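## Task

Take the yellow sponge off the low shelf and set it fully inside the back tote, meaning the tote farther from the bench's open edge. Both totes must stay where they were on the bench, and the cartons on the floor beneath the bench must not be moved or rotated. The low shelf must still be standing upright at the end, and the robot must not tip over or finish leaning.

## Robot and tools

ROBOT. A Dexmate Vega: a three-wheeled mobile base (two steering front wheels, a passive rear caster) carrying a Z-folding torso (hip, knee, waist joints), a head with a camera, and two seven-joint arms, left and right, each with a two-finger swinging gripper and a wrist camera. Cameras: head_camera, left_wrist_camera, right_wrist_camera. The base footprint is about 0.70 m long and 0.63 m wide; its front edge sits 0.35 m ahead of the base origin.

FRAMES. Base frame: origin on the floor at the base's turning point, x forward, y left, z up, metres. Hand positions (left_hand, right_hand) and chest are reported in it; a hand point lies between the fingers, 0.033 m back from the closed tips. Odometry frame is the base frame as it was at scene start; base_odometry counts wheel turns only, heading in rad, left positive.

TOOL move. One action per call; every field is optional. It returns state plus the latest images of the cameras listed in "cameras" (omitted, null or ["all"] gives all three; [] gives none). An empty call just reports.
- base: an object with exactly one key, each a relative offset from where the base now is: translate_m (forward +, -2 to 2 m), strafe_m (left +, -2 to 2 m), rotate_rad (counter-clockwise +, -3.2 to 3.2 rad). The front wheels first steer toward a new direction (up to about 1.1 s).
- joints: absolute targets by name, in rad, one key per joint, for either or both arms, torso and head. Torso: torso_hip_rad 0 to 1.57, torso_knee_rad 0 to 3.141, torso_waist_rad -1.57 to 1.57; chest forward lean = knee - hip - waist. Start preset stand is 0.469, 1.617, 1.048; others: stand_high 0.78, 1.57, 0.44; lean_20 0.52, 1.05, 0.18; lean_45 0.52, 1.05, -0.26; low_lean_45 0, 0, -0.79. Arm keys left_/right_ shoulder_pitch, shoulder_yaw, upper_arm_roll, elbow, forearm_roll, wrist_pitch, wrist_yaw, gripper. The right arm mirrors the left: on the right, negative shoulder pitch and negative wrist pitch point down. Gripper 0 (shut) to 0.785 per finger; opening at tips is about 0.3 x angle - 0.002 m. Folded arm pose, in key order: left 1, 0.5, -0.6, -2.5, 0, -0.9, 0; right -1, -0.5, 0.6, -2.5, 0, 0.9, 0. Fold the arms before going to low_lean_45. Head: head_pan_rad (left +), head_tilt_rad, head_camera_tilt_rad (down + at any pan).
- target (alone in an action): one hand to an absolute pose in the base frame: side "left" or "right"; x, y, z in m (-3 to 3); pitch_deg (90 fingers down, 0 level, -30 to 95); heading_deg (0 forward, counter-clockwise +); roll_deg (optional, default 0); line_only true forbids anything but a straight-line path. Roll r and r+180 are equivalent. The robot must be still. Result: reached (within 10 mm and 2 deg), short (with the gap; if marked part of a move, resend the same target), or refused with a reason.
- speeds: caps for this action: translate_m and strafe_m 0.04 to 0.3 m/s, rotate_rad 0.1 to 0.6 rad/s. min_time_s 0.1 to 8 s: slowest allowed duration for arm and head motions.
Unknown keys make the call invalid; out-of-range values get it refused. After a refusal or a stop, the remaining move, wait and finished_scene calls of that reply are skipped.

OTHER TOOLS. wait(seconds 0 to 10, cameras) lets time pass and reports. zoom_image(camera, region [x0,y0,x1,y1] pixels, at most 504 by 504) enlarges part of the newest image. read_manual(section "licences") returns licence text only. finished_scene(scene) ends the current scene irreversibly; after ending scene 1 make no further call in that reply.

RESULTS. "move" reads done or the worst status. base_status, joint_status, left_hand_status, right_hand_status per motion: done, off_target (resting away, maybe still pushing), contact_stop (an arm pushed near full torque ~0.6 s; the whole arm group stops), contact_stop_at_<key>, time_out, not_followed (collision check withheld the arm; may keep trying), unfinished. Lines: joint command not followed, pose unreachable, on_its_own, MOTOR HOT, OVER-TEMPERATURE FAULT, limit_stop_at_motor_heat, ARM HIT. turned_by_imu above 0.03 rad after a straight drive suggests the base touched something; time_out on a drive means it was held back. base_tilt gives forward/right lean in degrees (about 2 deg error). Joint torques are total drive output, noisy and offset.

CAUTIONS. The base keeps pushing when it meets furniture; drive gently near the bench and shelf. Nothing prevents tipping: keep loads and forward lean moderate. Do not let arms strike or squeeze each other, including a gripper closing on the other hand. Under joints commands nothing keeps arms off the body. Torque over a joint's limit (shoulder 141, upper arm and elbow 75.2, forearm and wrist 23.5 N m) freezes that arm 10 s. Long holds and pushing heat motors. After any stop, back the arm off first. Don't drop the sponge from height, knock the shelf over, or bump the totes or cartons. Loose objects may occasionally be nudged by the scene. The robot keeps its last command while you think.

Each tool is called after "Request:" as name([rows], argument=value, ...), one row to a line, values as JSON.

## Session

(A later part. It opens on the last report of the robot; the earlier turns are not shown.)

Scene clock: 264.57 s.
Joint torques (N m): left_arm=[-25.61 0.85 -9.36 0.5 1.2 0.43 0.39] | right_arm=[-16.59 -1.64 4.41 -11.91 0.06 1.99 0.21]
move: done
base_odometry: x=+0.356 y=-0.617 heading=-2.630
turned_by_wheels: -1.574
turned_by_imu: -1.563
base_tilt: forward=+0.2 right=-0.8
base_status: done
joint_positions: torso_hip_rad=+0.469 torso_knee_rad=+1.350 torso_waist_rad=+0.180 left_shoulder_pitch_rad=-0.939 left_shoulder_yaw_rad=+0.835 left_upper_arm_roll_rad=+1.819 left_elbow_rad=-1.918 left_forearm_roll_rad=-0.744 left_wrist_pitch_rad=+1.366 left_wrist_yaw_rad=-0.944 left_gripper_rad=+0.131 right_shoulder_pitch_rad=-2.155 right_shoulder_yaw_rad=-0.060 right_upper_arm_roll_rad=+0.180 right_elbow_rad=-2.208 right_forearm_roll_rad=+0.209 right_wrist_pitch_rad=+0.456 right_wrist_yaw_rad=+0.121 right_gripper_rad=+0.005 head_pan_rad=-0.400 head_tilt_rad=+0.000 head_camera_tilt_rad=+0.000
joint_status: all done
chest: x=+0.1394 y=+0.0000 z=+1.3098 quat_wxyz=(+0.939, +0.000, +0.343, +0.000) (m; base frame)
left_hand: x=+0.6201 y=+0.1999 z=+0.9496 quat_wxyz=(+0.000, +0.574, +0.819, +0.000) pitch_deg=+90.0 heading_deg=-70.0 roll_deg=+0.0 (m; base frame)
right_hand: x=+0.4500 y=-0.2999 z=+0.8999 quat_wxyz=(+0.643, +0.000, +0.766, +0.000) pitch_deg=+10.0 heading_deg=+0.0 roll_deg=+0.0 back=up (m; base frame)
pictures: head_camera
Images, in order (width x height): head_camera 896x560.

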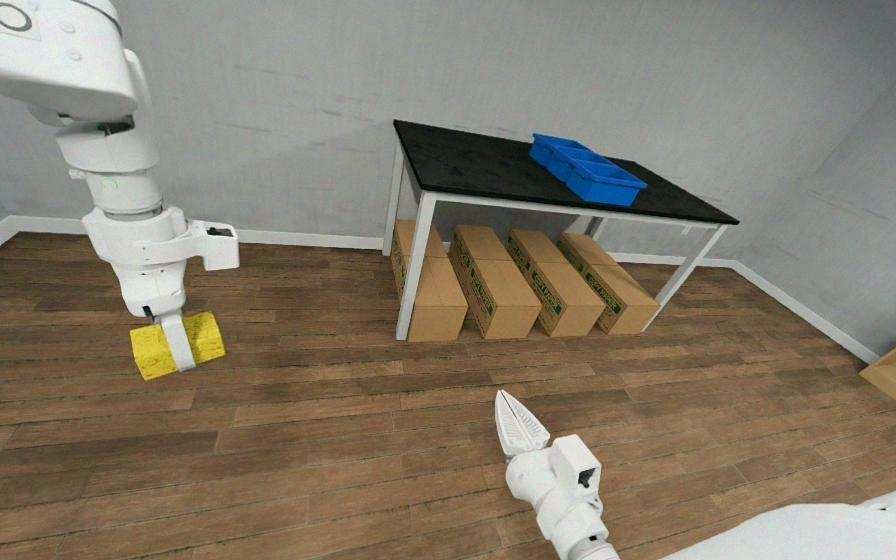

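Request:
move(base={"strafe_m": -1.5}, joints={"head_camera_tilt_rad": 0.3, "head_pan_rad": 0}, cameras=["head_camera"])

Scene clock: 276.47 s.
Joint torques (N m): left_arm=[-27.81 -0.12 -10.46 1.08 1.11 -0.81 0.27] | right_arm=[-15.16 -3.82 3.82 -12.79 0.17 2.86 0.25]
move: done
base_odometry: x=-0.357 y=+0.697 heading=-2.662
turned_by_wheels: -0.032
turned_by_imu: -0.019
base_tilt: forward=+0.3 right=-0.8
base_status: done
joint_positions: torso_hip_rad=+0.469 torso_knee_rad=+1.350 torso_waist_rad=+0.180 left_shoulder_pitch_rad=-0.939 left_shoulder_yaw_rad=+0.835 left_upper_arm_roll_rad=+1.819 left_elbow_rad=-1.918 left_forearm_roll_rad=-0.744 left_wrist_pitch_rad=+1.366 left_wrist_yaw_rad=-0.944 left_gripper_rad=+0.131 right_shoulder_pitch_rad=-2.155 right_shoulder_yaw_rad=-0.060 right_upper_arm_roll_rad=+0.180 right_elbow_rad=-2.208 right_forearm_roll_rad=+0.209 right_wrist_pitch_rad=+0.456 right_wrist_yaw_rad=+0.121 right_gripper_rad=+0.005 head_pan_rad=+0.000 head_tilt_rad=+0.000 head_camera_tilt_rad=+0.300
joint_status: all done
chest: x=+0.1394 y=+0.0000 z=+1.3098 quat_wxyz=(+0.939, +0.000, +0.343, +0.000) (m; base frame)
left_hand: x=+0.6201 y=+0.1999 z=+0.9496 quat_wxyz=(+0.000, +0.574, +0.819, +0.000) pitch_deg=+90.0 heading_deg=-70.0 roll_deg=+0.0 (m; base frame)
right_hand: x=+0.4500 y=-0.2999 z=+0.8999 quat_wxyz=(+0.643, +0.000, +0.766, +0.000) pitch_deg=+10.0 heading_deg=+0.0 roll_deg=+0.0 back=up (m; base frame)
pictures: head_camera
Images, in order (width x height): head_camera 896x560.

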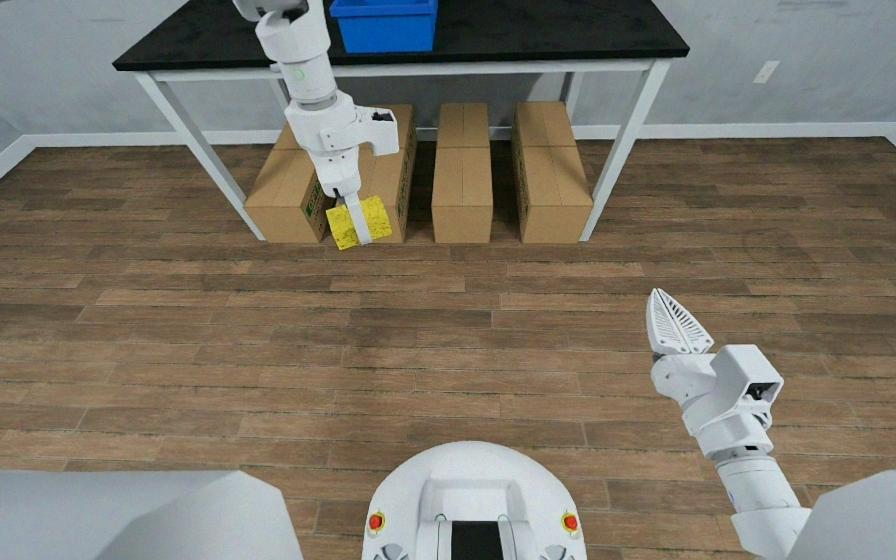

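Request:
move(target={"side": "left", "x": 0.60, "y": 0.22, "z": 1.15, "pitch_deg": 60, "heading_deg": 0}, cameras=["left_wrist_camera"])

Request:
move(joints={"head_camera_tilt_rad": 0.0}, cameras=["head_camera"])

Scene clock: 317.10 s.
Joint torques (N m): left_arm=[-17.68 -4.14 -7.93 3.11 0.38 -0.38 0.18] | right_arm=[-15.7 -2.07 4.72 -15 0.87 3.32 0]
move: done
base_odometry: x=-0.357 y=+0.697 heading=-2.662
turned_by_wheels: +0.000
turned_by_imu: +0.002
base_tilt: forward=+0.2 right=-0.8
base_status: not commanded
joint_positions: torso_hip_rad=+0.469 torso_knee_rad=+1.350 torso_waist_rad=+0.180 left_shoulder_pitch_rad=-2.128 left_shoulder_yaw_rad=+1.120 left_upper_arm_roll_rad=+2.673 left_elbow_rad=-2.357 left_forearm_roll_rad=-2.978 left_wrist_pitch_rad=+0.506 left_wrist_yaw_rad=+1.087 left_gripper_rad=+0.131 right_shoulder_pitch_rad=-2.155 right_shoulder_yaw_rad=-0.060 right_upper_arm_roll_rad=+0.180 right_elbow_rad=-2.208 right_forearm_roll_rad=+0.209 right_wrist_pitch_rad=+0.456 right_wrist_yaw_rad=+0.121 right_gripper_rad=+0.005 head_pan_rad=+0.000 head_tilt_rad=+0.000 head_camera_tilt_rad=+0.300
joint_status: not commanded
chest: x=+0.1394 y=+0.0000 z=+1.3098 quat_wxyz=(+0.939, +0.000, +0.343, +0.000) (m; base frame)
left_hand: x=+0.6001 y=+0.2196 z=+1.1495 quat_wxyz=(+0.258, +0.002, +0.966, +0.000) pitch_deg=+60.1 heading_deg=-0.1 roll_deg=+0.0 back=up (m; base frame)
left_hand_status: reached (straight line, planned for 8.1 s): 1 mm and 0.2 deg off.
right_hand: x=+0.4500 y=-0.2999 z=+0.8999 quat_wxyz=(+0.643, +0.000, +0.766, +0.000) pitch_deg=+10.0 heading_deg=+0.0 roll_deg=+0.0 back=up (m; base frame)
pictures: left_wrist_camera
Images, in order (width x height): left_wrist_camera 672x420.

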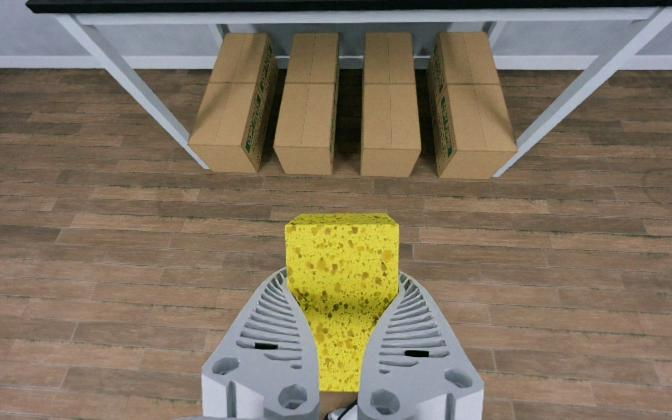

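Scene clock: 317.97 s.
Joint torques (N m): left_arm=[-16.97 -4.44 -8.8 4.4 -0.58 -2 0.16] | right_arm=[-15.76 -3.62 5.12 -12.95 -0.07 3.1 -0.16]
move: done
base_odometry: x=-0.357 y=+0.697 heading=-2.662
turned_by_wheels: +0.000
turned_by_imu: +0.000
base_tilt: forward=+0.2 right=-0.8
base_status: not commanded
joint_positions: torso_hip_rad=+0.469 torso_knee_rad=+1.350 torso_waist_rad=+0.180 left_shoulder_pitch_rad=-2.131 left_shoulder_yaw_rad=+1.119 left_upper_arm_roll_rad=+2.675 left_elbow_rad=-2.358 left_forearm_roll_rad=-2.979 left_wrist_pitch_rad=+0.503 left_wrist_yaw_rad=+1.087 left_gripper_rad=+0.131 right_shoulder_pitch_rad=-2.155 right_shoulder_yaw_rad=-0.060 right_upper_arm_roll_rad=+0.180 right_elbow_rad=-2.208 right_forearm_roll_rad=+0.209 right_wrist_pitch_rad=+0.456 right_wrist_yaw_rad=+0.121 right_gripper_rad=+0.005 head_pan_rad=+0.000 head_tilt_rad=+0.000 head_camera_tilt_rad=+0.000
joint_status: all done
chest: x=+0.1394 y=+0.0000 z=+1.3098 quat_wxyz=(+0.939, +0.000, +0.343, +0.000) (m; base frame)
left_hand: x=+0.6000 y=+0.2199 z=+1.1499 quat_wxyz=(+0.259, +0.000, +0.966, +0.000) pitch_deg=+60.0 heading_deg=-0.1 roll_deg=+0.0 back=up (m; base frame)
right_hand: x=+0.4500 y=-0.2999 z=+0.8999 quat_wxyz=(+0.643, +0.000, +0.766, +0.000) pitch_deg=+10.0 heading_deg=+0.0 roll_deg=+0.0 back=up (m; base frame)
pictures: head_camera
Images, in order (width x height): head_camera 896x560.

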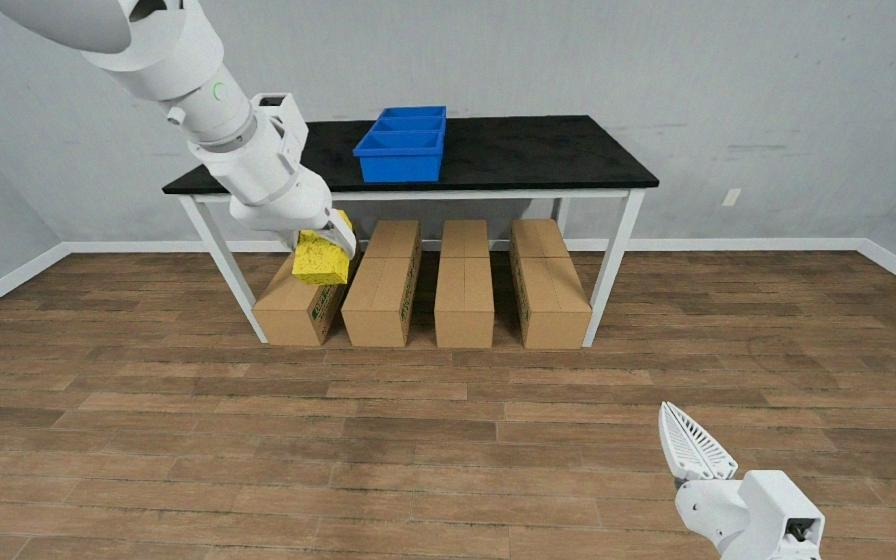

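Request:
zoom_image(camera="head_camera", region=[320, 80, 480, 200])

Scaled by 3.150 from the camera's 896x560 image, which has a finer 960x600 frame.

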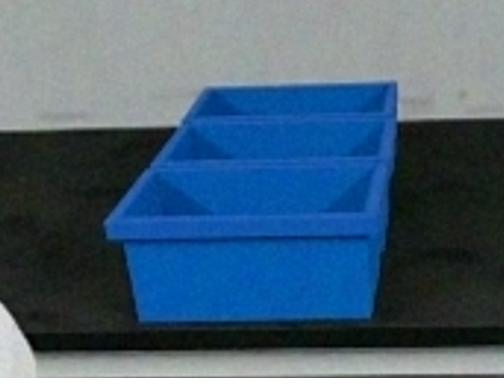

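Request:
move(target={"side": "right", "x": 0.40, "y": -0.32, "z": 1.1, "pitch_deg": 0, "heading_deg": 0}, cameras=[])

Request:
move(base={"rotate_rad": 0.035}, joints={"torso_waist_rad": 0.0, "torso_knee_rad": 1.35, "torso_hip_rad": 0.469}, cameras=["head_camera"])

Scene clock: 357.40 s.
Joint torques (N m): left_arm=[-19.24 -4.52 -5.44 4.81 0.72 -0.96 0.47] | right_arm=[-19.85 1.13 7.34 -11.6 0.32 2.15 -0.14]
move: done
base_odometry: x=-0.357 y=+0.697 heading=-2.662
turned_by_wheels: +0.000
turned_by_imu: +0.001
base_tilt: forward=+0.3 right=-0.8
base_status: not commanded
joint_positions: torso_hip_rad=+0.469 torso_knee_rad=+1.350 torso_waist_rad=+0.180 left_shoulder_pitch_rad=-2.131 left_shoulder_yaw_rad=+1.119 left_upper_arm_roll_rad=+2.676 left_elbow_rad=-2.358 left_forearm_roll_rad=-2.980 left_wrist_pitch_rad=+0.502 left_wrist_yaw_rad=+1.087 left_gripper_rad=+0.131 right_shoulder_pitch_rad=-2.604 right_shoulder_yaw_rad=-0.020 right_upper_arm_roll_rad=+0.318 right_elbow_rad=-2.559 right_forearm_roll_rad=+0.415 right_wrist_pitch_rad=+0.709 right_wrist_yaw_rad=+0.206 right_gripper_rad=+0.005 head_pan_rad=+0.000 head_tilt_rad=+0.000 head_camera_tilt_rad=+0.000
joint_status: not commanded
chest: x=+0.1394 y=+0.0000 z=+1.3098 quat_wxyz=(+0.939, +0.000, +0.343, +0.000) (m; base frame)
left_hand: x=+0.6000 y=+0.2199 z=+1.1499 quat_wxyz=(+0.259, +0.000, +0.966, +0.000) pitch_deg=+60.0 heading_deg=+0.0 roll_deg=+0.0 back=up (m; base frame)
right_hand: x=+0.4003 y=-0.3199 z=+1.0984 quat_wxyz=(+0.707, +0.000, +0.708, +0.000) pitch_deg=+0.1 heading_deg=+0.0 roll_deg=+0.0 back=up (m; base frame)
right_hand_status: reached (straight line, planned for 1.8 s): 2 mm and 0.1 deg off.
pictures: none
No camera images: "cameras" was empty.

Scene clock: 359.30 s.
Joint torques (N m): left_arm=[-19.33 -3.84 -6.79 4.76 0.17 -0.22 0.04] | right_arm=[-16.9 1.97 4.25 -9.67 0.37 3.23 0.14]
move: done
base_odometry: x=-0.356 y=+0.697 heading=-2.627
turned_by_wheels: +0.035
turned_by_imu: +0.035
base_tilt: forward=+0.3 right=-0.7
base_status: done
joint_positions: torso_hip_rad=+0.469 torso_knee_rad=+1.350 torso_waist_rad=+0.000 left_shoulder_pitch_rad=-2.131 left_shoulder_yaw_rad=+1.119 left_upper_arm_roll_rad=+2.676 left_elbow_rad=-2.358 left_forearm_roll_rad=-2.980 left_wrist_pitch_rad=+0.502 left_wrist_yaw_rad=+1.087 left_gripper_rad=+0.131 right_shoulder_pitch_rad=-2.608 right_shoulder_yaw_rad=-0.019 right_upper_arm_roll_rad=+0.319 right_elbow_rad=-2.561 right_forearm_roll_rad=+0.416 right_wrist_pitch_rad=+0.711 right_wrist_yaw_rad=+0.207 right_gripper_rad=+0.005 head_pan_rad=+0.000 head_tilt_rad=+0.000 head_camera_tilt_rad=+0.000
joint_status: all done
chest: x=+0.2032 y=+0.0000 z=+1.2603 quat_wxyz=(+0.905, +0.000, +0.426, +0.000) (m; base frame)
left_hand: x=+0.6278 y=+0.2199 z=+1.0206 quat_wxyz=(+0.171, +0.000, +0.985, +0.000) pitch_deg=+70.3 heading_deg=-0.1 roll_deg=-0.1 back=up (m; base frame)
right_hand: x=+0.4221 y=-0.3200 z=+1.0072 quat_wxyz=(+0.641, +0.000, +0.768, +0.000) pitch_deg=+10.3 heading_deg=+0.0 roll_deg=+0.0 back=up (m; base frame)
pictures: head_camera
Images, in order (width x height): head_camera 896x560.

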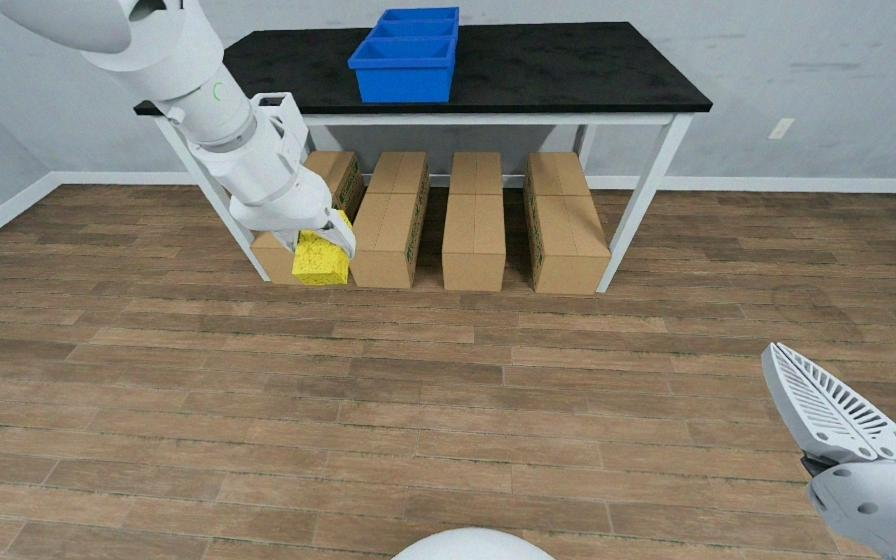

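Request:
move(target={"side": "left", "x": 0.66, "y": 0.17, "z": 1.17, "pitch_deg": 70, "heading_deg": 0}, cameras=[])

Request:
move(base={"translate_m": 0.7}, joints={"head_camera_tilt_rad": 0.2}, cameras=["head_camera", "left_wrist_camera"])

Scene clock: 380.40 s.
Joint torques (N m): left_arm=[-19.37 -0.77 -6.67 9.16 -0.91 0.22 0.12] | right_arm=[-17.49 3.45 4.83 -10.38 -0.32 2.3 0.32]
move: done
base_odometry: x=-0.356 y=+0.697 heading=-2.627
turned_by_wheels: +0.000
turned_by_imu: +0.002
base_tilt: forward=+0.2 right=-0.8
base_status: not commanded
joint_positions: torso_hip_rad=+0.469 torso_knee_rad=+1.350 torso_waist_rad=+0.000 left_shoulder_pitch_rad=-2.249 left_shoulder_yaw_rad=+0.691 left_upper_arm_roll_rad=+2.544 left_elbow_rad=-1.937 left_forearm_roll_rad=-0.288 left_wrist_pitch_rad=-0.757 left_wrist_yaw_rad=-1.057 left_gripper_rad=+0.131 right_shoulder_pitch_rad=-2.608 right_shoulder_yaw_rad=-0.019 right_upper_arm_roll_rad=+0.319 right_elbow_rad=-2.561 right_forearm_roll_rad=+0.416 right_wrist_pitch_rad=+0.711 right_wrist_yaw_rad=+0.207 right_gripper_rad=+0.005 head_pan_rad=+0.000 head_tilt_rad=+0.000 head_camera_tilt_rad=+0.000
joint_status: not commanded
chest: x=+0.2032 y=+0.0000 z=+1.2603 quat_wxyz=(+0.905, +0.000, +0.426, +0.000) (m; base frame)
left_hand: x=+0.6593 y=+0.1680 z=+1.1695 quat_wxyz=(+0.003, +0.985, +0.001, +0.172) pitch_deg=+70.1 heading_deg=-1.0 roll_deg=-1.1 back=down (m; base frame)
left_hand_status: reached (checked arc [no straight line was possible; over the whole arc the hand travels 1.17 m to end 0.16 m from its start, up to 0.36 m off the straight line; left_forearm_roll_rad turns most, 2.70 rad; on the way or at its end the hand turns up to 180 deg from its attitude at the start], planned for 8.8 s): 2 mm and 0.4 deg off.
right_hand: x=+0.4221 y=-0.3200 z=+1.0072 quat_wxyz=(+0.641, +0.000, +0.768, +0.000) pitch_deg=+10.3 heading_deg=+0.0 roll_deg=+0.0 back=up (m; base frame)
pictures: none
No camera images: "cameras" was empty.

Scene clock: 384.93 s.
Joint torques (N m): left_arm=[-22.03 -1.9 -6.4 7.45 -0.09 0.33 -0.19] | right_arm=[-20.2 2.23 4.6 -10.22 0.53 3.13 0.55]
move: done
base_odometry: x=-0.965 y=+0.351 heading=-2.626
turned_by_wheels: +0.001
turned_by_imu: +0.006
base_tilt: forward=+0.3 right=-0.8
base_status: done
joint_positions: torso_hip_rad=+0.469 torso_knee_rad=+1.350 torso_waist_rad=+0.000 left_shoulder_pitch_rad=-2.249 left_shoulder_yaw_rad=+0.690 left_upper_arm_roll_rad=+2.544 left_elbow_rad=-1.937 left_forearm_roll_rad=-0.284 left_wrist_pitch_rad=-0.759 left_wrist_yaw_rad=-1.060 left_gripper_rad=+0.131 right_shoulder_pitch_rad=-2.608 right_shoulder_yaw_rad=-0.019 right_upper_arm_roll_rad=+0.319 right_elbow_rad=-2.562 right_forearm_roll_rad=+0.416 right_wrist_pitch_rad=+0.711 right_wrist_yaw_rad=+0.207 right_gripper_rad=+0.005 head_pan_rad=+0.000 head_tilt_rad=+0.000 head_camera_tilt_rad=+0.200
joint_status: all done
chest: x=+0.2033 y=+0.0000 z=+1.2603 quat_wxyz=(+0.905, +0.000, +0.426, +0.000) (m; base frame)
left_hand: x=+0.6600 y=+0.1700 z=+1.1698 quat_wxyz=(+0.000, +0.985, +0.000, +0.173) pitch_deg=+70.0 heading_deg=+0.0 roll_deg=+0.0 back=down (m; base frame)
right_hand: x=+0.4221 y=-0.3200 z=+1.0072 quat_wxyz=(+0.641, +0.000, +0.768, +0.000) pitch_deg=+10.3 heading_deg=+0.0 roll_deg=+0.0 back=up (m; base frame)
pictures: head_camera, left_wrist_camera
Images, in order (width x height): head_camera 896x560, left_wrist_camera 672x420.

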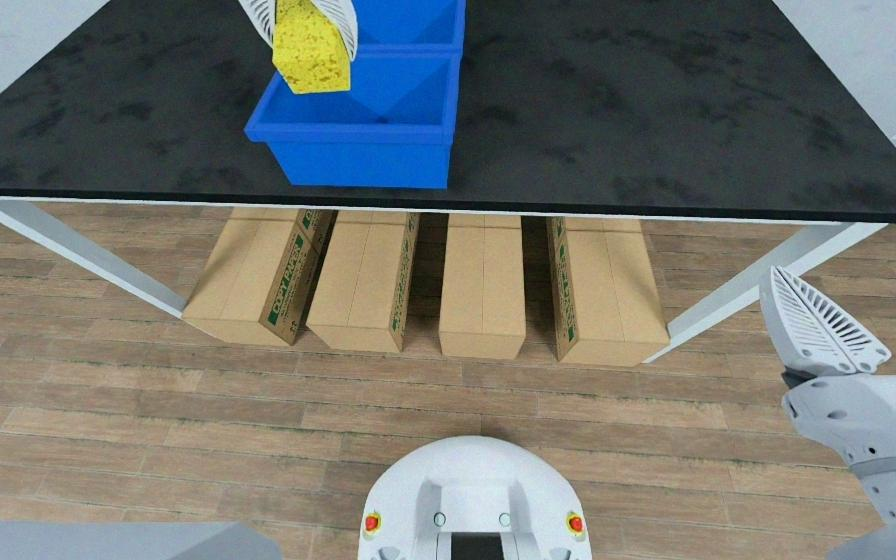

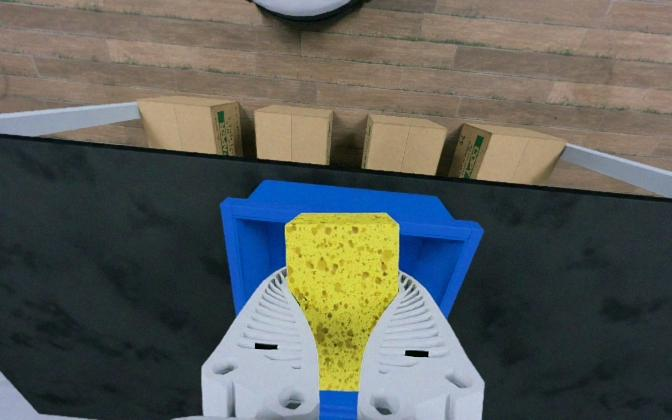

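Request:
move(joints={"head_camera_tilt_rad": -0.2}, cameras=["head_camera"])

Scene clock: 400.47 s.
Joint torques (N m): left_arm=[-18.1 -0.26 -8.37 11.66 -0.58 -1.09 -0.46] | right_arm=[-18.16 0.42 5.7 -11.95 0.42 2.21 0.25]
move: done
base_odometry: x=-0.965 y=+0.351 heading=-2.626
turned_by_wheels: +0.000
turned_by_imu: +0.001
base_tilt: forward=+0.2 right=-0.8
base_status: not commanded
joint_positions: torso_hip_rad=+0.469 torso_knee_rad=+1.350 torso_waist_rad=+0.000 left_shoulder_pitch_rad=-2.249 left_shoulder_yaw_rad=+0.690 left_upper_arm_roll_rad=+2.544 left_elbow_rad=-1.937 left_forearm_roll_rad=-0.284 left_wrist_pitch_rad=-0.759 left_wrist_yaw_rad=-1.060 left_gripper_rad=+0.131 right_shoulder_pitch_rad=-2.608 right_shoulder_yaw_rad=-0.019 right_upper_arm_roll_rad=+0.319 right_elbow_rad=-2.562 right_forearm_roll_rad=+0.416 right_wrist_pitch_rad=+0.711 right_wrist_yaw_rad=+0.207 right_gripper_rad=+0.005 head_pan_rad=+0.000 head_tilt_rad=+0.000 head_camera_tilt_rad=-0.200
joint_status: all done
chest: x=+0.2033 y=+0.0000 z=+1.2603 quat_wxyz=(+0.905, +0.000, +0.426, +0.000) (m; base frame)
left_hand: x=+0.6600 y=+0.1700 z=+1.1698 quat_wxyz=(+0.000, +0.985, +0.000, +0.173) pitch_deg=+70.0 heading_deg=+0.0 roll_deg=+0.0 back=down (m; base frame)
right_hand: x=+0.4221 y=-0.3200 z=+1.0072 quat_wxyz=(+0.641, +0.000, +0.768, +0.000) pitch_deg=+10.3 heading_deg=+0.0 roll_deg=+0.0 back=up (m; base frame)
pictures: head_camera
Images, in order (width x height): head_camera 896x560.

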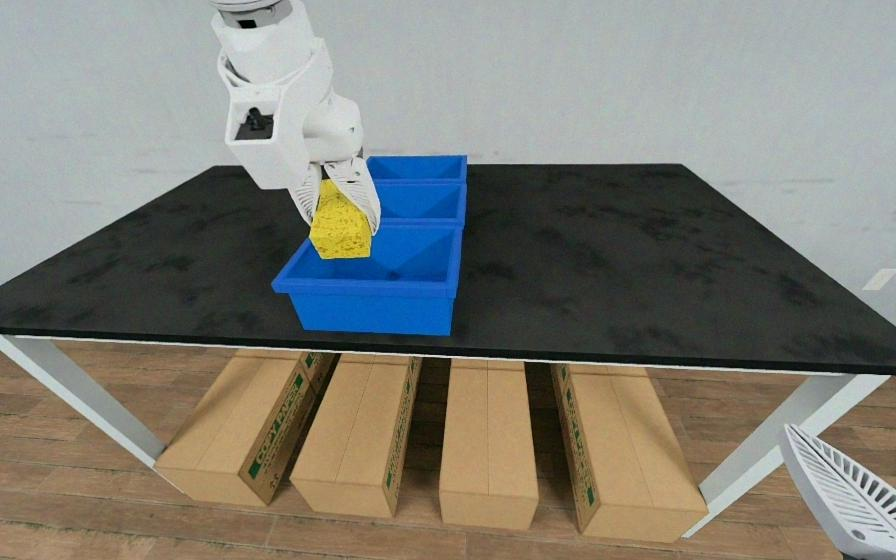

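Request:
move(base={"translate_m": -0.6}, cameras=[])

Request:
move(base={"rotate_rad": -0.035}, joints={"torso_waist_rad": -0.15}, cameras=[])

Request:
move(target={"side": "left", "x": 0.98, "y": 0.17, "z": 1.15, "pitch_deg": 60, "heading_deg": 0}, cameras=["head_camera", "left_wrist_camera"])

Scene clock: 443.80 s.
Joint torques (N m): left_arm=[-17.85 -0.61 -7.54 11.33 -0.19 1.25 -0.2] | right_arm=[-18.56 1.53 4 -10.18 0.1 2.77 0.27]
move: done
base_odometry: x=-0.444 y=+0.648 heading=-2.625
turned_by_wheels: +0.001
turned_by_imu: +0.000
base_tilt: forward=+0.2 right=-0.8
base_status: done
joint_positions: torso_hip_rad=+0.469 torso_knee_rad=+1.350 torso_waist_rad=+0.000 left_shoulder_pitch_rad=-2.249 left_shoulder_yaw_rad=+0.690 left_upper_arm_roll_rad=+2.544 left_elbow_rad=-1.937 left_forearm_roll_rad=-0.284 left_wrist_pitch_rad=-0.759 left_wrist_yaw_rad=-1.060 left_gripper_rad=+0.131 right_shoulder_pitch_rad=-2.608 right_shoulder_yaw_rad=-0.019 right_upper_arm_roll_rad=+0.319 right_elbow_rad=-2.562 right_forearm_roll_rad=+0.416 right_wrist_pitch_rad=+0.711 right_wrist_yaw_rad=+0.207 right_gripper_rad=+0.005 head_pan_rad=+0.000 head_tilt_rad=+0.000 head_camera_tilt_rad=-0.200
joint_status: not commanded
chest: x=+0.2032 y=+0.0000 z=+1.2603 quat_wxyz=(+0.905, +0.000, +0.426, +0.000) (m; base frame)
left_hand: x=+0.6599 y=+0.1700 z=+1.1698 quat_wxyz=(+0.000, +0.985, +0.000, +0.173) pitch_deg=+70.0 heading_deg=+0.0 roll_deg=+0.0 back=down (m; base frame)
right_hand: x=+0.4221 y=-0.3200 z=+1.0072 quat_wxyz=(+0.641, +0.000, +0.768, +0.000) pitch_deg=+10.3 heading_deg=+0.0 roll_deg=+0.0 back=up (m; base frame)
pictures: none
No camera images: "cameras" was empty.

Scene clock: 445.57 s.
Joint torques (N m): left_arm=[-19.28 0.13 -8.06 9.63 -1.08 -0.01 0.26] | right_arm=[-20.27 1.1 4.85 -7.34 0.8 1.9 0.17]
move: done
base_odometry: x=-0.444 y=+0.648 heading=-2.659
turned_by_wheels: -0.034
turned_by_imu: -0.031
base_tilt: forward=+0.3 right=-0.8
base_status: done
joint_positions: torso_hip_rad=+0.469 torso_knee_rad=+1.350 torso_waist_rad=-0.150 left_shoulder_pitch_rad=-2.249 left_shoulder_yaw_rad=+0.690 left_upper_arm_roll_rad=+2.544 left_elbow_rad=-1.937 left_forearm_roll_rad=-0.284 left_wrist_pitch_rad=-0.759 left_wrist_yaw_rad=-1.060 left_gripper_rad=+0.131 right_shoulder_pitch_rad=-2.608 right_shoulder_yaw_rad=-0.019 right_upper_arm_roll_rad=+0.319 right_elbow_rad=-2.562 right_forearm_roll_rad=+0.416 right_wrist_pitch_rad=+0.711 right_wrist_yaw_rad=+0.207 right_gripper_rad=+0.005 head_pan_rad=+0.000 head_tilt_rad=+0.000 head_camera_tilt_rad=-0.200
joint_status: all done
chest: x=+0.2490 y=+0.0000 z=+1.2109 quat_wxyz=(+0.870, +0.000, +0.493, +0.000) (m; base frame)
left_hand: x=+0.6870 y=+0.1700 z=+1.0532 quat_wxyz=(+0.000, +0.995, +0.000, +0.099) pitch_deg=+78.6 heading_deg=+0.0 roll_deg=+0.0 (m; base frame)
right_hand: x=+0.4275 y=-0.3200 z=+0.9279 quat_wxyz=(+0.581, +0.000, +0.814, +0.000) pitch_deg=+18.9 heading_deg=+0.0 roll_deg=+0.0 back=up (m; base frame)
pictures: none
No camera images: "cameras" was empty.

Scene clock: 445.87 s.
Joint torques (N m): left_arm=[-20.46 -1.68 -7.7 9.96 -0.55 0.6 -0.15] | right_arm=[-19.29 3.89 5.15 -8.1 0.31 2.15 0.29]
move: refused
base_odometry: x=-0.444 y=+0.648 heading=-2.659
turned_by_wheels: +0.000
turned_by_imu: +0.000
base_tilt: forward=+0.3 right=-0.8
base_status: not commanded
joint_positions: torso_hip_rad=+0.469 torso_knee_rad=+1.350 torso_waist_rad=-0.150 left_shoulder_pitch_rad=-2.249 left_shoulder_yaw_rad=+0.690 left_upper_arm_roll_rad=+2.544 left_elbow_rad=-1.937 left_forearm_roll_rad=-0.284 left_wrist_pitch_rad=-0.759 left_wrist_yaw_rad=-1.060 left_gripper_rad=+0.131 right_shoulder_pitch_rad=-2.608 right_shoulder_yaw_rad=-0.019 right_upper_arm_roll_rad=+0.319 right_elbow_rad=-2.562 right_forearm_roll_rad=+0.416 right_wrist_pitch_rad=+0.711 right_wrist_yaw_rad=+0.207 right_gripper_rad=+0.005 head_pan_rad=+0.000 head_tilt_rad=+0.000 head_camera_tilt_rad=-0.200
joint_status: not commanded
chest: x=+0.2490 y=+0.0000 z=+1.2109 quat_wxyz=(+0.870, +0.000, +0.493, +0.000) (m; base frame)
left_hand: x=+0.6870 y=+0.1700 z=+1.0532 quat_wxyz=(+0.000, +0.995, +0.000, +0.099) pitch_deg=+78.6 heading_deg=+0.0 roll_deg=+0.0 (m; base frame)
left_hand_status: refused: no posture of the arm gets there (out of reach): the closest leaves the hand 0.4 cm and 1 deg from the pose. Nothing moved. At pitch 45 a posture exists at this place; the way there is not checked.
right_hand: x=+0.4275 y=-0.3200 z=+0.9279 quat_wxyz=(+0.581, +0.000, +0.814, +0.000) pitch_deg=+18.9 heading_deg=+0.0 roll_deg=+0.0 back=up (m; base frame)
pictures: head_camera, left_wrist_camera
Images, in order (width x height): head_camera 896x560, left_wrist_camera 672x420.

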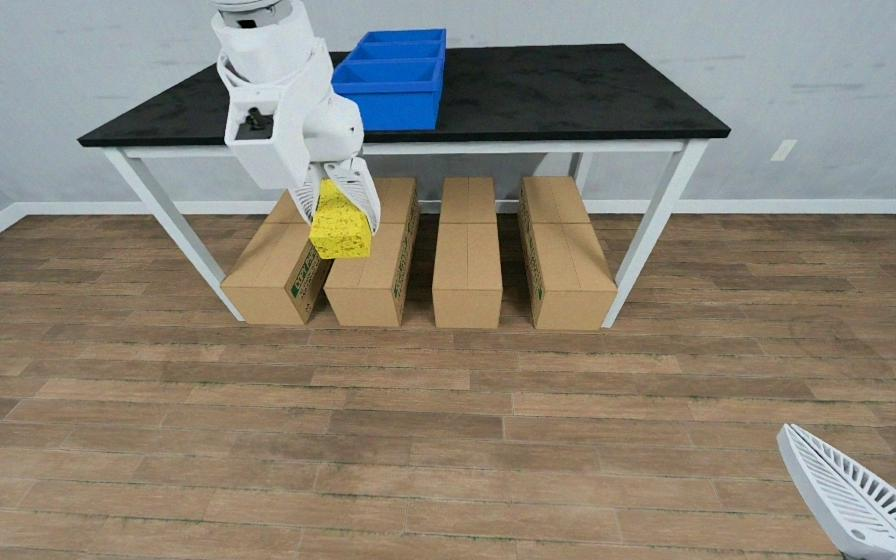

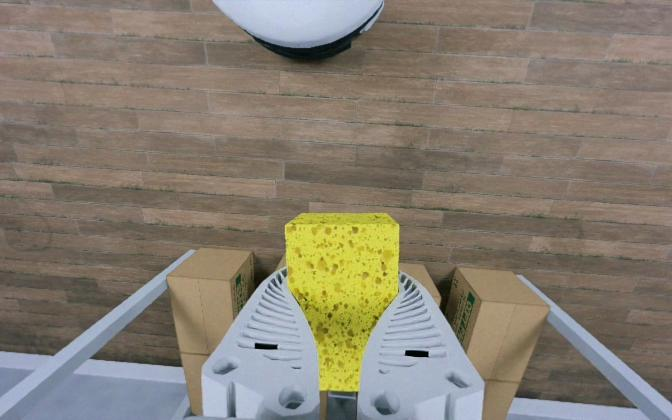

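Request:
move(target={"side": "left", "x": 0.93, "y": 0.17, "z": 1.12, "pitch_deg": 45, "heading_deg": 0}, cameras=["head_camera", "left_wrist_camera"])

Scene clock: 455.07 s.
Joint torques (N m): left_arm=[-12.19 -2.32 -8.08 8.15 0.27 1.28 0.29] | right_arm=[-18.12 4.24 4.8 -7.22 0.21 2.29 0.04]
move: done
base_odometry: x=-0.444 y=+0.648 heading=-2.659
turned_by_wheels: +0.000
turned_by_imu: +0.001
base_tilt: forward=+0.2 right=-0.8
base_status: not commanded
joint_positions: torso_hip_rad=+0.469 torso_knee_rad=+1.350 torso_waist_rad=-0.150 left_shoulder_pitch_rad=-2.070 left_shoulder_yaw_rad=+0.665 left_upper_arm_roll_rad=+2.446 left_elbow_rad=-1.828 left_forearm_roll_rad=+0.322 left_wrist_pitch_rad=-0.373 left_wrist_yaw_rad=-0.765 left_gripper_rad=+0.131 right_shoulder_pitch_rad=-2.608 right_shoulder_yaw_rad=-0.019 right_upper_arm_roll_rad=+0.319 right_elbow_rad=-2.562 right_forearm_roll_rad=+0.416 right_wrist_pitch_rad=+0.711 right_wrist_yaw_rad=+0.207 right_gripper_rad=+0.005 head_pan_rad=+0.000 head_tilt_rad=+0.000 head_camera_tilt_rad=-0.200
joint_status: not commanded
chest: x=+0.2490 y=+0.0000 z=+1.2109 quat_wxyz=(+0.870, +0.000, +0.493, +0.000) (m; base frame)
left_hand: x=+0.9286 y=+0.1702 z=+1.1195 quat_wxyz=(+0.000, +0.925, +0.000, +0.381) pitch_deg=+45.2 heading_deg=+0.0 roll_deg=+0.0 back=down (m; base frame)
left_hand_status: reached (straight line, planned for 2.2 s): 1 mm and 0.2 deg off.
right_hand: x=+0.4275 y=-0.3200 z=+0.9279 quat_wxyz=(+0.581, +0.000, +0.814, +0.000) pitch_deg=+18.9 heading_deg=+0.0 roll_deg=+0.0 back=up (m; base frame)
pictures: head_camera, left_wrist_camera
Images, in order (width x height): head_camera 896x560, left_wrist_camera 672x420.

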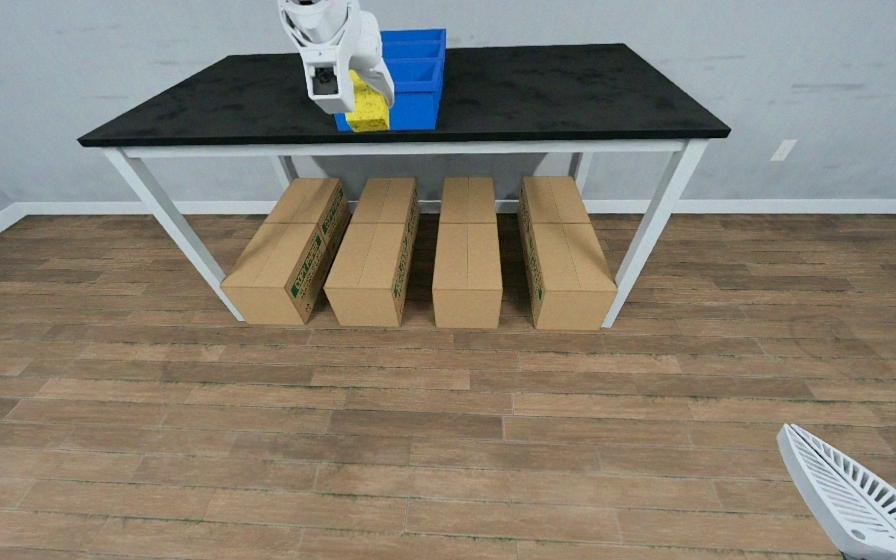

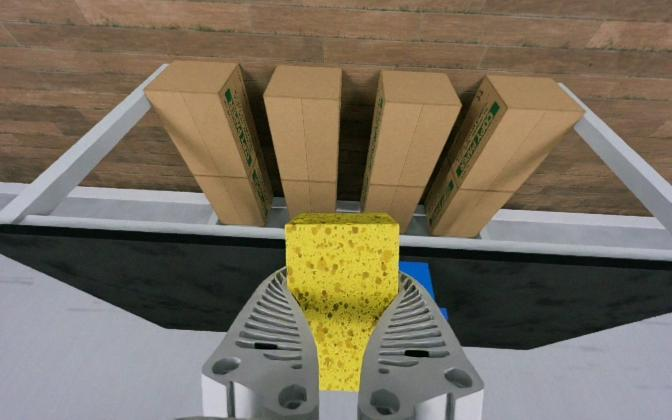

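Request:
move(joints={"left_forearm_roll_rad": -2.82, "left_wrist_pitch_rad": 0.373, "left_wrist_yaw_rad": 0.765}, cameras=["left_wrist_camera"])

Request:
move(target={"side": "left", "x": 0.93, "y": 0.17, "z": 1.12, "pitch_deg": 50, "heading_deg": 0, "line_only": true}, cameras=["head_camera", "left_wrist_camera"])

Scene clock: 476.57 s.
Joint torques (N m): left_arm=[-13.57 -2.67 -5.53 8.65 0.53 -0.52 0.45] | right_arm=[-17.94 5.83 5.5 -8.32 0.14 2.42 0.13]
move: done
base_odometry: x=-0.444 y=+0.648 heading=-2.659
turned_by_wheels: +0.000
turned_by_imu: +0.002
base_tilt: forward=+0.3 right=-0.8
base_status: not commanded
joint_positions: torso_hip_rad=+0.469 torso_knee_rad=+1.350 torso_waist_rad=-0.150 left_shoulder_pitch_rad=-2.068 left_shoulder_yaw_rad=+0.664 left_upper_arm_roll_rad=+2.445 left_elbow_rad=-1.827 left_forearm_roll_rad=-2.816 left_wrist_pitch_rad=+0.372 left_wrist_yaw_rad=+0.763 left_gripper_rad=+0.131 right_shoulder_pitch_rad=-2.608 right_shoulder_yaw_rad=-0.019 right_upper_arm_roll_rad=+0.319 right_elbow_rad=-2.562 right_forearm_roll_rad=+0.416 right_wrist_pitch_rad=+0.711 right_wrist_yaw_rad=+0.207 right_gripper_rad=+0.005 head_pan_rad=+0.000 head_tilt_rad=+0.000 head_camera_tilt_rad=-0.200
joint_status: all done
chest: x=+0.2490 y=+0.0000 z=+1.2109 quat_wxyz=(+0.870, +0.000, +0.493, +0.000) (m; base frame)
left_hand: x=+0.9293 y=+0.1696 z=+1.1196 quat_wxyz=(+0.382, +0.000, +0.924, +0.000) pitch_deg=+45.1 heading_deg=-0.1 roll_deg=+0.0 back=up (m; base frame)
right_hand: x=+0.4275 y=-0.3200 z=+0.9279 quat_wxyz=(+0.581, +0.000, +0.814, +0.000) pitch_deg=+18.9 heading_deg=+0.0 roll_deg=+0.0 back=up (m; base frame)
pictures: left_wrist_camera
Images, in order (width x height): left_wrist_camera 672x420.

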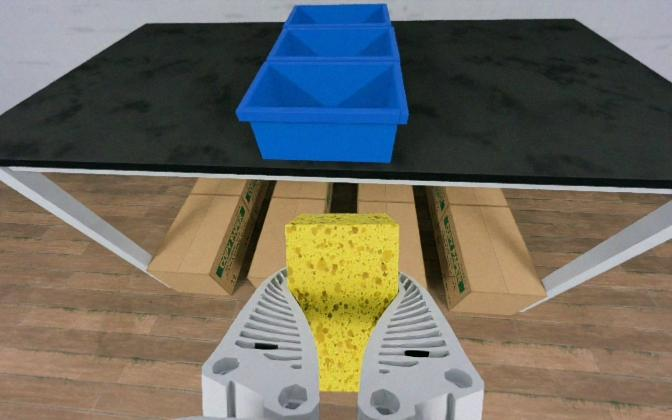

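Scene clock: 478.60 s.
Joint torques (N m): left_arm=[-15.13 -2.02 -12.38 10.39 -0.34 -1.22 -0.34] | right_arm=[-17.71 2.66 5.08 -8.89 0.03 2.29 0.34]
move: done
base_odometry: x=-0.444 y=+0.648 heading=-2.659
turned_by_wheels: +0.000
turned_by_imu: +0.000
base_tilt: forward=+0.3 right=-0.8
base_status: not commanded
joint_positions: torso_hip_rad=+0.469 torso_knee_rad=+1.350 torso_waist_rad=-0.150 left_shoulder_pitch_rad=-2.034 left_shoulder_yaw_rad=+0.598 left_upper_arm_roll_rad=+2.422 left_elbow_rad=-1.653 left_forearm_roll_rad=-2.897 left_wrist_pitch_rad=+0.537 left_wrist_yaw_rad=+0.756 left_gripper_rad=+0.131 right_shoulder_pitch_rad=-2.608 right_shoulder_yaw_rad=-0.019 right_upper_arm_roll_rad=+0.319 right_elbow_rad=-2.562 right_forearm_roll_rad=+0.416 right_wrist_pitch_rad=+0.711 right_wrist_yaw_rad=+0.207 right_gripper_rad=+0.005 head_pan_rad=+0.000 head_tilt_rad=+0.000 head_camera_tilt_rad=-0.200
joint_status: not commanded
chest: x=+0.2490 y=+0.0000 z=+1.2109 quat_wxyz=(+0.870, +0.000, +0.493, +0.000) (m; base frame)
left_hand: x=+0.9300 y=+0.1702 z=+1.1201 quat_wxyz=(+0.343, +0.000, +0.939, +0.000) pitch_deg=+49.9 heading_deg=+0.0 roll_deg=+0.0 back=up (m; base frame)
left_hand_status: reached (straight line, planned for 0.9 s): 0 mm and 0.1 deg off.
right_hand: x=+0.4275 y=-0.3200 z=+0.9279 quat_wxyz=(+0.581, +0.000, +0.814, +0.000) pitch_deg=+18.9 heading_deg=+0.0 roll_deg=+0.0 back=up (m; base frame)
pictures: head_camera, left_wrist_camera
Images, in order (width x height): head_camera 896x560, left_wrist_camera 672x420.

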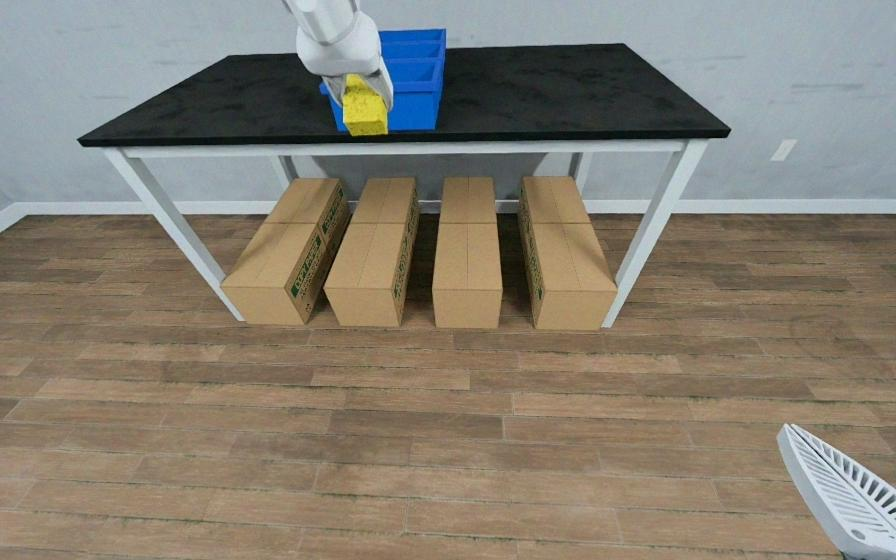

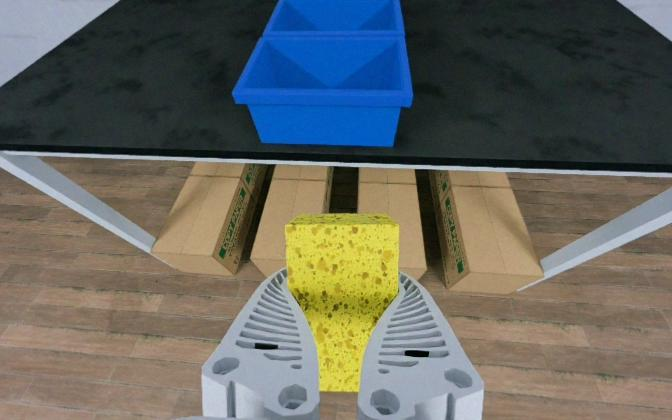

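Request:
move(base={"translate_m": 0.62}, joints={"head_camera_tilt_rad": 0.0}, cameras=["head_camera", "left_wrist_camera"])

Scene clock: 487.57 s.
Joint torques (N m): left_arm=[-12.51 -2.49 -8.25 8.9 0.45 -0.42 0.06] | right_arm=[-15.3 3.02 5.08 -9.48 0.83 2.5 0.08]
move: done
base_odometry: x=-0.993 y=+0.360 heading=-2.660
turned_by_wheels: -0.001
turned_by_imu: +0.004
base_tilt: forward=+0.2 right=-0.8
base_status: done
joint_positions: torso_hip_rad=+0.469 torso_knee_rad=+1.350 torso_waist_rad=-0.150 left_shoulder_pitch_rad=-2.033 left_shoulder_yaw_rad=+0.597 left_upper_arm_roll_rad=+2.421 left_elbow_rad=-1.649 left_forearm_roll_rad=-2.899 left_wrist_pitch_rad=+0.541 left_wrist_yaw_rad=+0.756 left_gripper_rad=+0.131 right_shoulder_pitch_rad=-2.608 right_shoulder_yaw_rad=-0.019 right_upper_arm_roll_rad=+0.319 right_elbow_rad=-2.562 right_forearm_roll_rad=+0.416 right_wrist_pitch_rad=+0.711 right_wrist_yaw_rad=+0.207 right_gripper_rad=+0.005 head_pan_rad=+0.000 head_tilt_rad=+0.000 head_camera_tilt_rad=+0.000
joint_status: all done
chest: x=+0.2490 y=+0.0000 z=+1.2109 quat_wxyz=(+0.870, +0.000, +0.493, +0.000) (m; base frame)
left_hand: x=+0.9300 y=+0.1701 z=+1.1201 quat_wxyz=(+0.342, +0.000, +0.940, +0.000) pitch_deg=+50.0 heading_deg=+0.0 roll_deg=+0.0 back=up (m; base frame)
right_hand: x=+0.4275 y=-0.3200 z=+0.9279 quat_wxyz=(+0.581, +0.000, +0.814, +0.000) pitch_deg=+18.9 heading_deg=+0.0 roll_deg=+0.0 back=up (m; base frame)
pictures: head_camera, left_wrist_camera
Images, in order (width x height): head_camera 896x560, left_wrist_camera 672x420.

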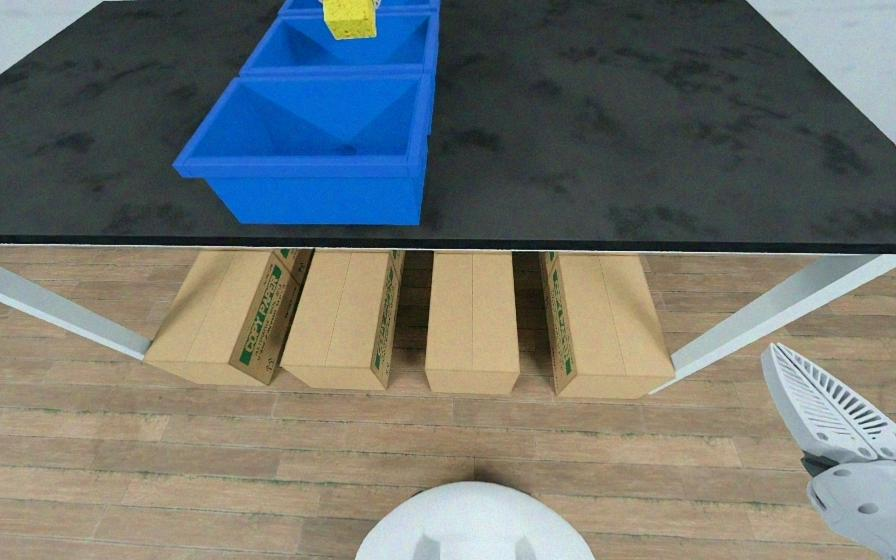

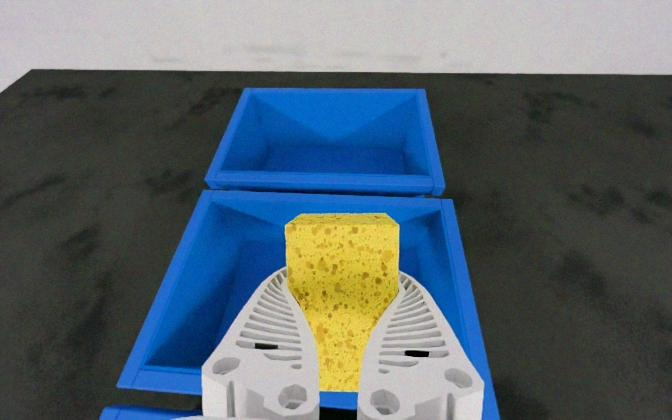

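Request:
move(base={"translate_m": 0.2}, speeds={"translate_m": 0.1}, cameras=["head_camera", "left_wrist_camera"])

Scene clock: 505.07 s.
Joint torques (N m): left_arm=[-14.44 -1.11 -10.23 8.41 0.73 -0.62 -0.69] | right_arm=[-1.3 -4.86 2.85 -19.06 -0.7 -6.19 -0.88]
move: done
base_odometry: x=-1.170 y=+0.268 heading=-2.663
turned_by_wheels: -0.003
turned_by_imu: -0.003
base_tilt: forward=+0.2 right=-0.8
base_status: done
joint_positions: torso_hip_rad=+0.470 torso_knee_rad=+1.349 torso_waist_rad=-0.150 left_shoulder_pitch_rad=-2.033 left_shoulder_yaw_rad=+0.597 left_upper_arm_roll_rad=+2.421 left_elbow_rad=-1.649 left_forearm_roll_rad=-2.899 left_wrist_pitch_rad=+0.541 left_wrist_yaw_rad=+0.756 left_gripper_rad=+0.131 right_shoulder_pitch_rad=-2.609 right_shoulder_yaw_rad=-0.019 right_upper_arm_roll_rad=+0.319 right_elbow_rad=-2.561 right_forearm_roll_rad=+0.417 right_wrist_pitch_rad=+0.713 right_wrist_yaw_rad=+0.207 right_gripper_rad=+0.005 head_pan_rad=+0.000 head_tilt_rad=+0.000 head_camera_tilt_rad=+0.000
joint_status: not commanded
chest: x=+0.2475 y=+0.0000 z=+1.2116 quat_wxyz=(+0.871, +0.000, +0.492, +0.000) (m; base frame)
left_hand: x=+0.9287 y=+0.1700 z=+1.1223 quat_wxyz=(+0.343, +0.000, +0.939, +0.000) pitch_deg=+49.9 heading_deg=+0.0 roll_deg=+0.0 back=up (m; base frame)
right_hand: x=+0.4264 y=-0.3202 z=+0.9294 quat_wxyz=(+0.582, +0.000, +0.813, +0.000) pitch_deg=+18.7 heading_deg=+0.0 roll_deg=+0.0 back=up (m; base frame)
pictures: head_camera, left_wrist_camera
Images, in order (width x height): head_camera 896x560, left_wrist_camera 672x420.

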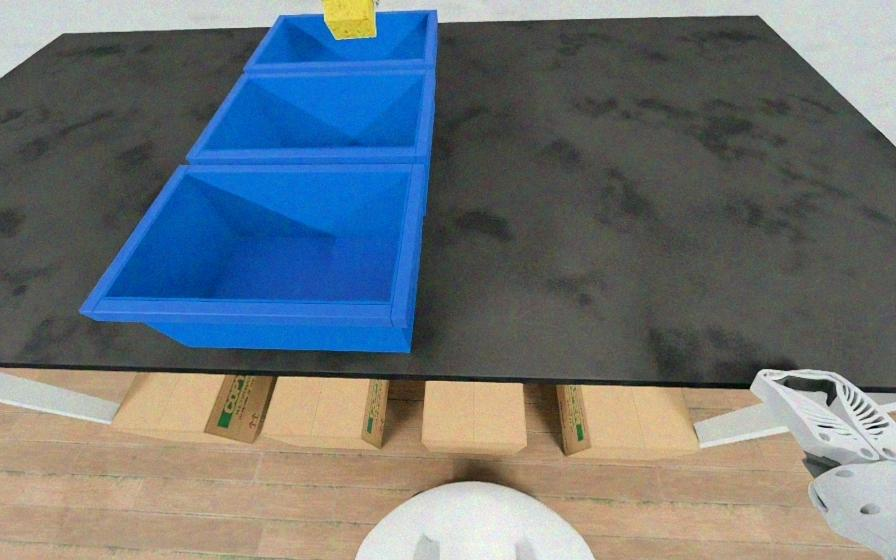

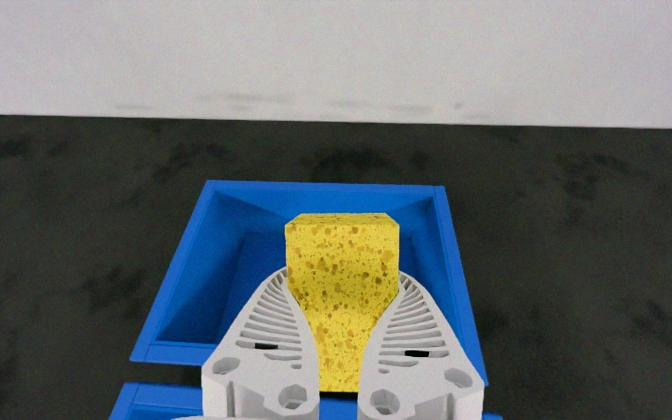

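Request:
move(joints={"right_elbow_rad": -2.75}, cameras=["head_camera", "right_wrist_camera"])

Scene clock: 512.63 s.
Joint torques (N m): left_arm=[-14.5 -1.21 -11.52 8.93 -0.05 -1.05 0.05] | right_arm=[-1.25 -0.09 4.28 -10.33 0.19 2.43 -0.02]
move: done
base_odometry: x=-1.170 y=+0.268 heading=-2.661
turned_by_wheels: +0.002
turned_by_imu: +0.005
base_tilt: forward=+0.3 right=-0.7
base_status: not commanded
joint_positions: torso_hip_rad=+0.469 torso_knee_rad=+1.350 torso_waist_rad=-0.150 left_shoulder_pitch_rad=-2.033 left_shoulder_yaw_rad=+0.597 left_upper_arm_roll_rad=+2.421 left_elbow_rad=-1.649 left_forearm_roll_rad=-2.899 left_wrist_pitch_rad=+0.541 left_wrist_yaw_rad=+0.756 left_gripper_rad=+0.131 right_shoulder_pitch_rad=-2.608 right_shoulder_yaw_rad=-0.019 right_upper_arm_roll_rad=+0.319 right_elbow_rad=-2.748 right_forearm_roll_rad=+0.417 right_wrist_pitch_rad=+0.711 right_wrist_yaw_rad=+0.207 right_gripper_rad=+0.005 head_pan_rad=+0.000 head_tilt_rad=+0.000 head_camera_tilt_rad=+0.000
joint_status: all done
chest: x=+0.2489 y=+0.0000 z=+1.2109 quat_wxyz=(+0.870, +0.000, +0.493, +0.000) (m; base frame)
left_hand: x=+0.9300 y=+0.1700 z=+1.1201 quat_wxyz=(+0.342, +0.000, +0.940, +0.000) pitch_deg=+50.0 heading_deg=+0.0 roll_deg=+0.0 back=up (m; base frame)
right_hand: x=+0.4896 y=-0.2838 z=+1.0181 quat_wxyz=(+0.651, -0.011, +0.759, +0.027) pitch_deg=+8.7 heading_deg=+3.2 roll_deg=+1.5 back=up (m; base frame)
pictures: head_camera, right_wrist_camera
Images, in order (width x height): head_camera 896x560, right_wrist_camera 672x420.

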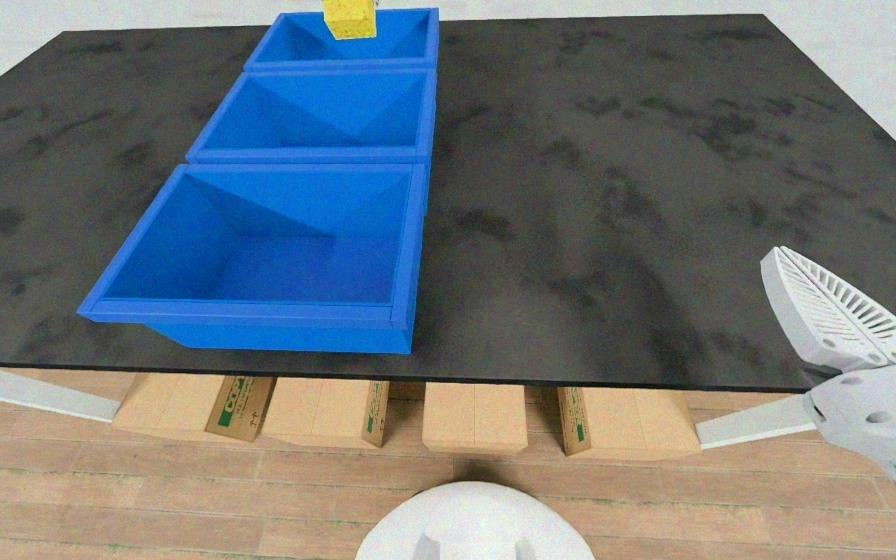

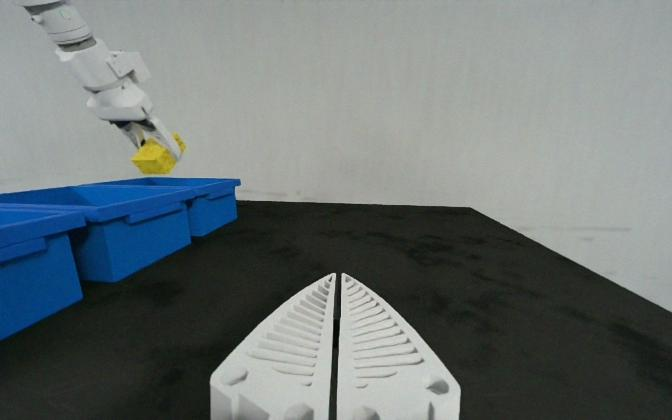

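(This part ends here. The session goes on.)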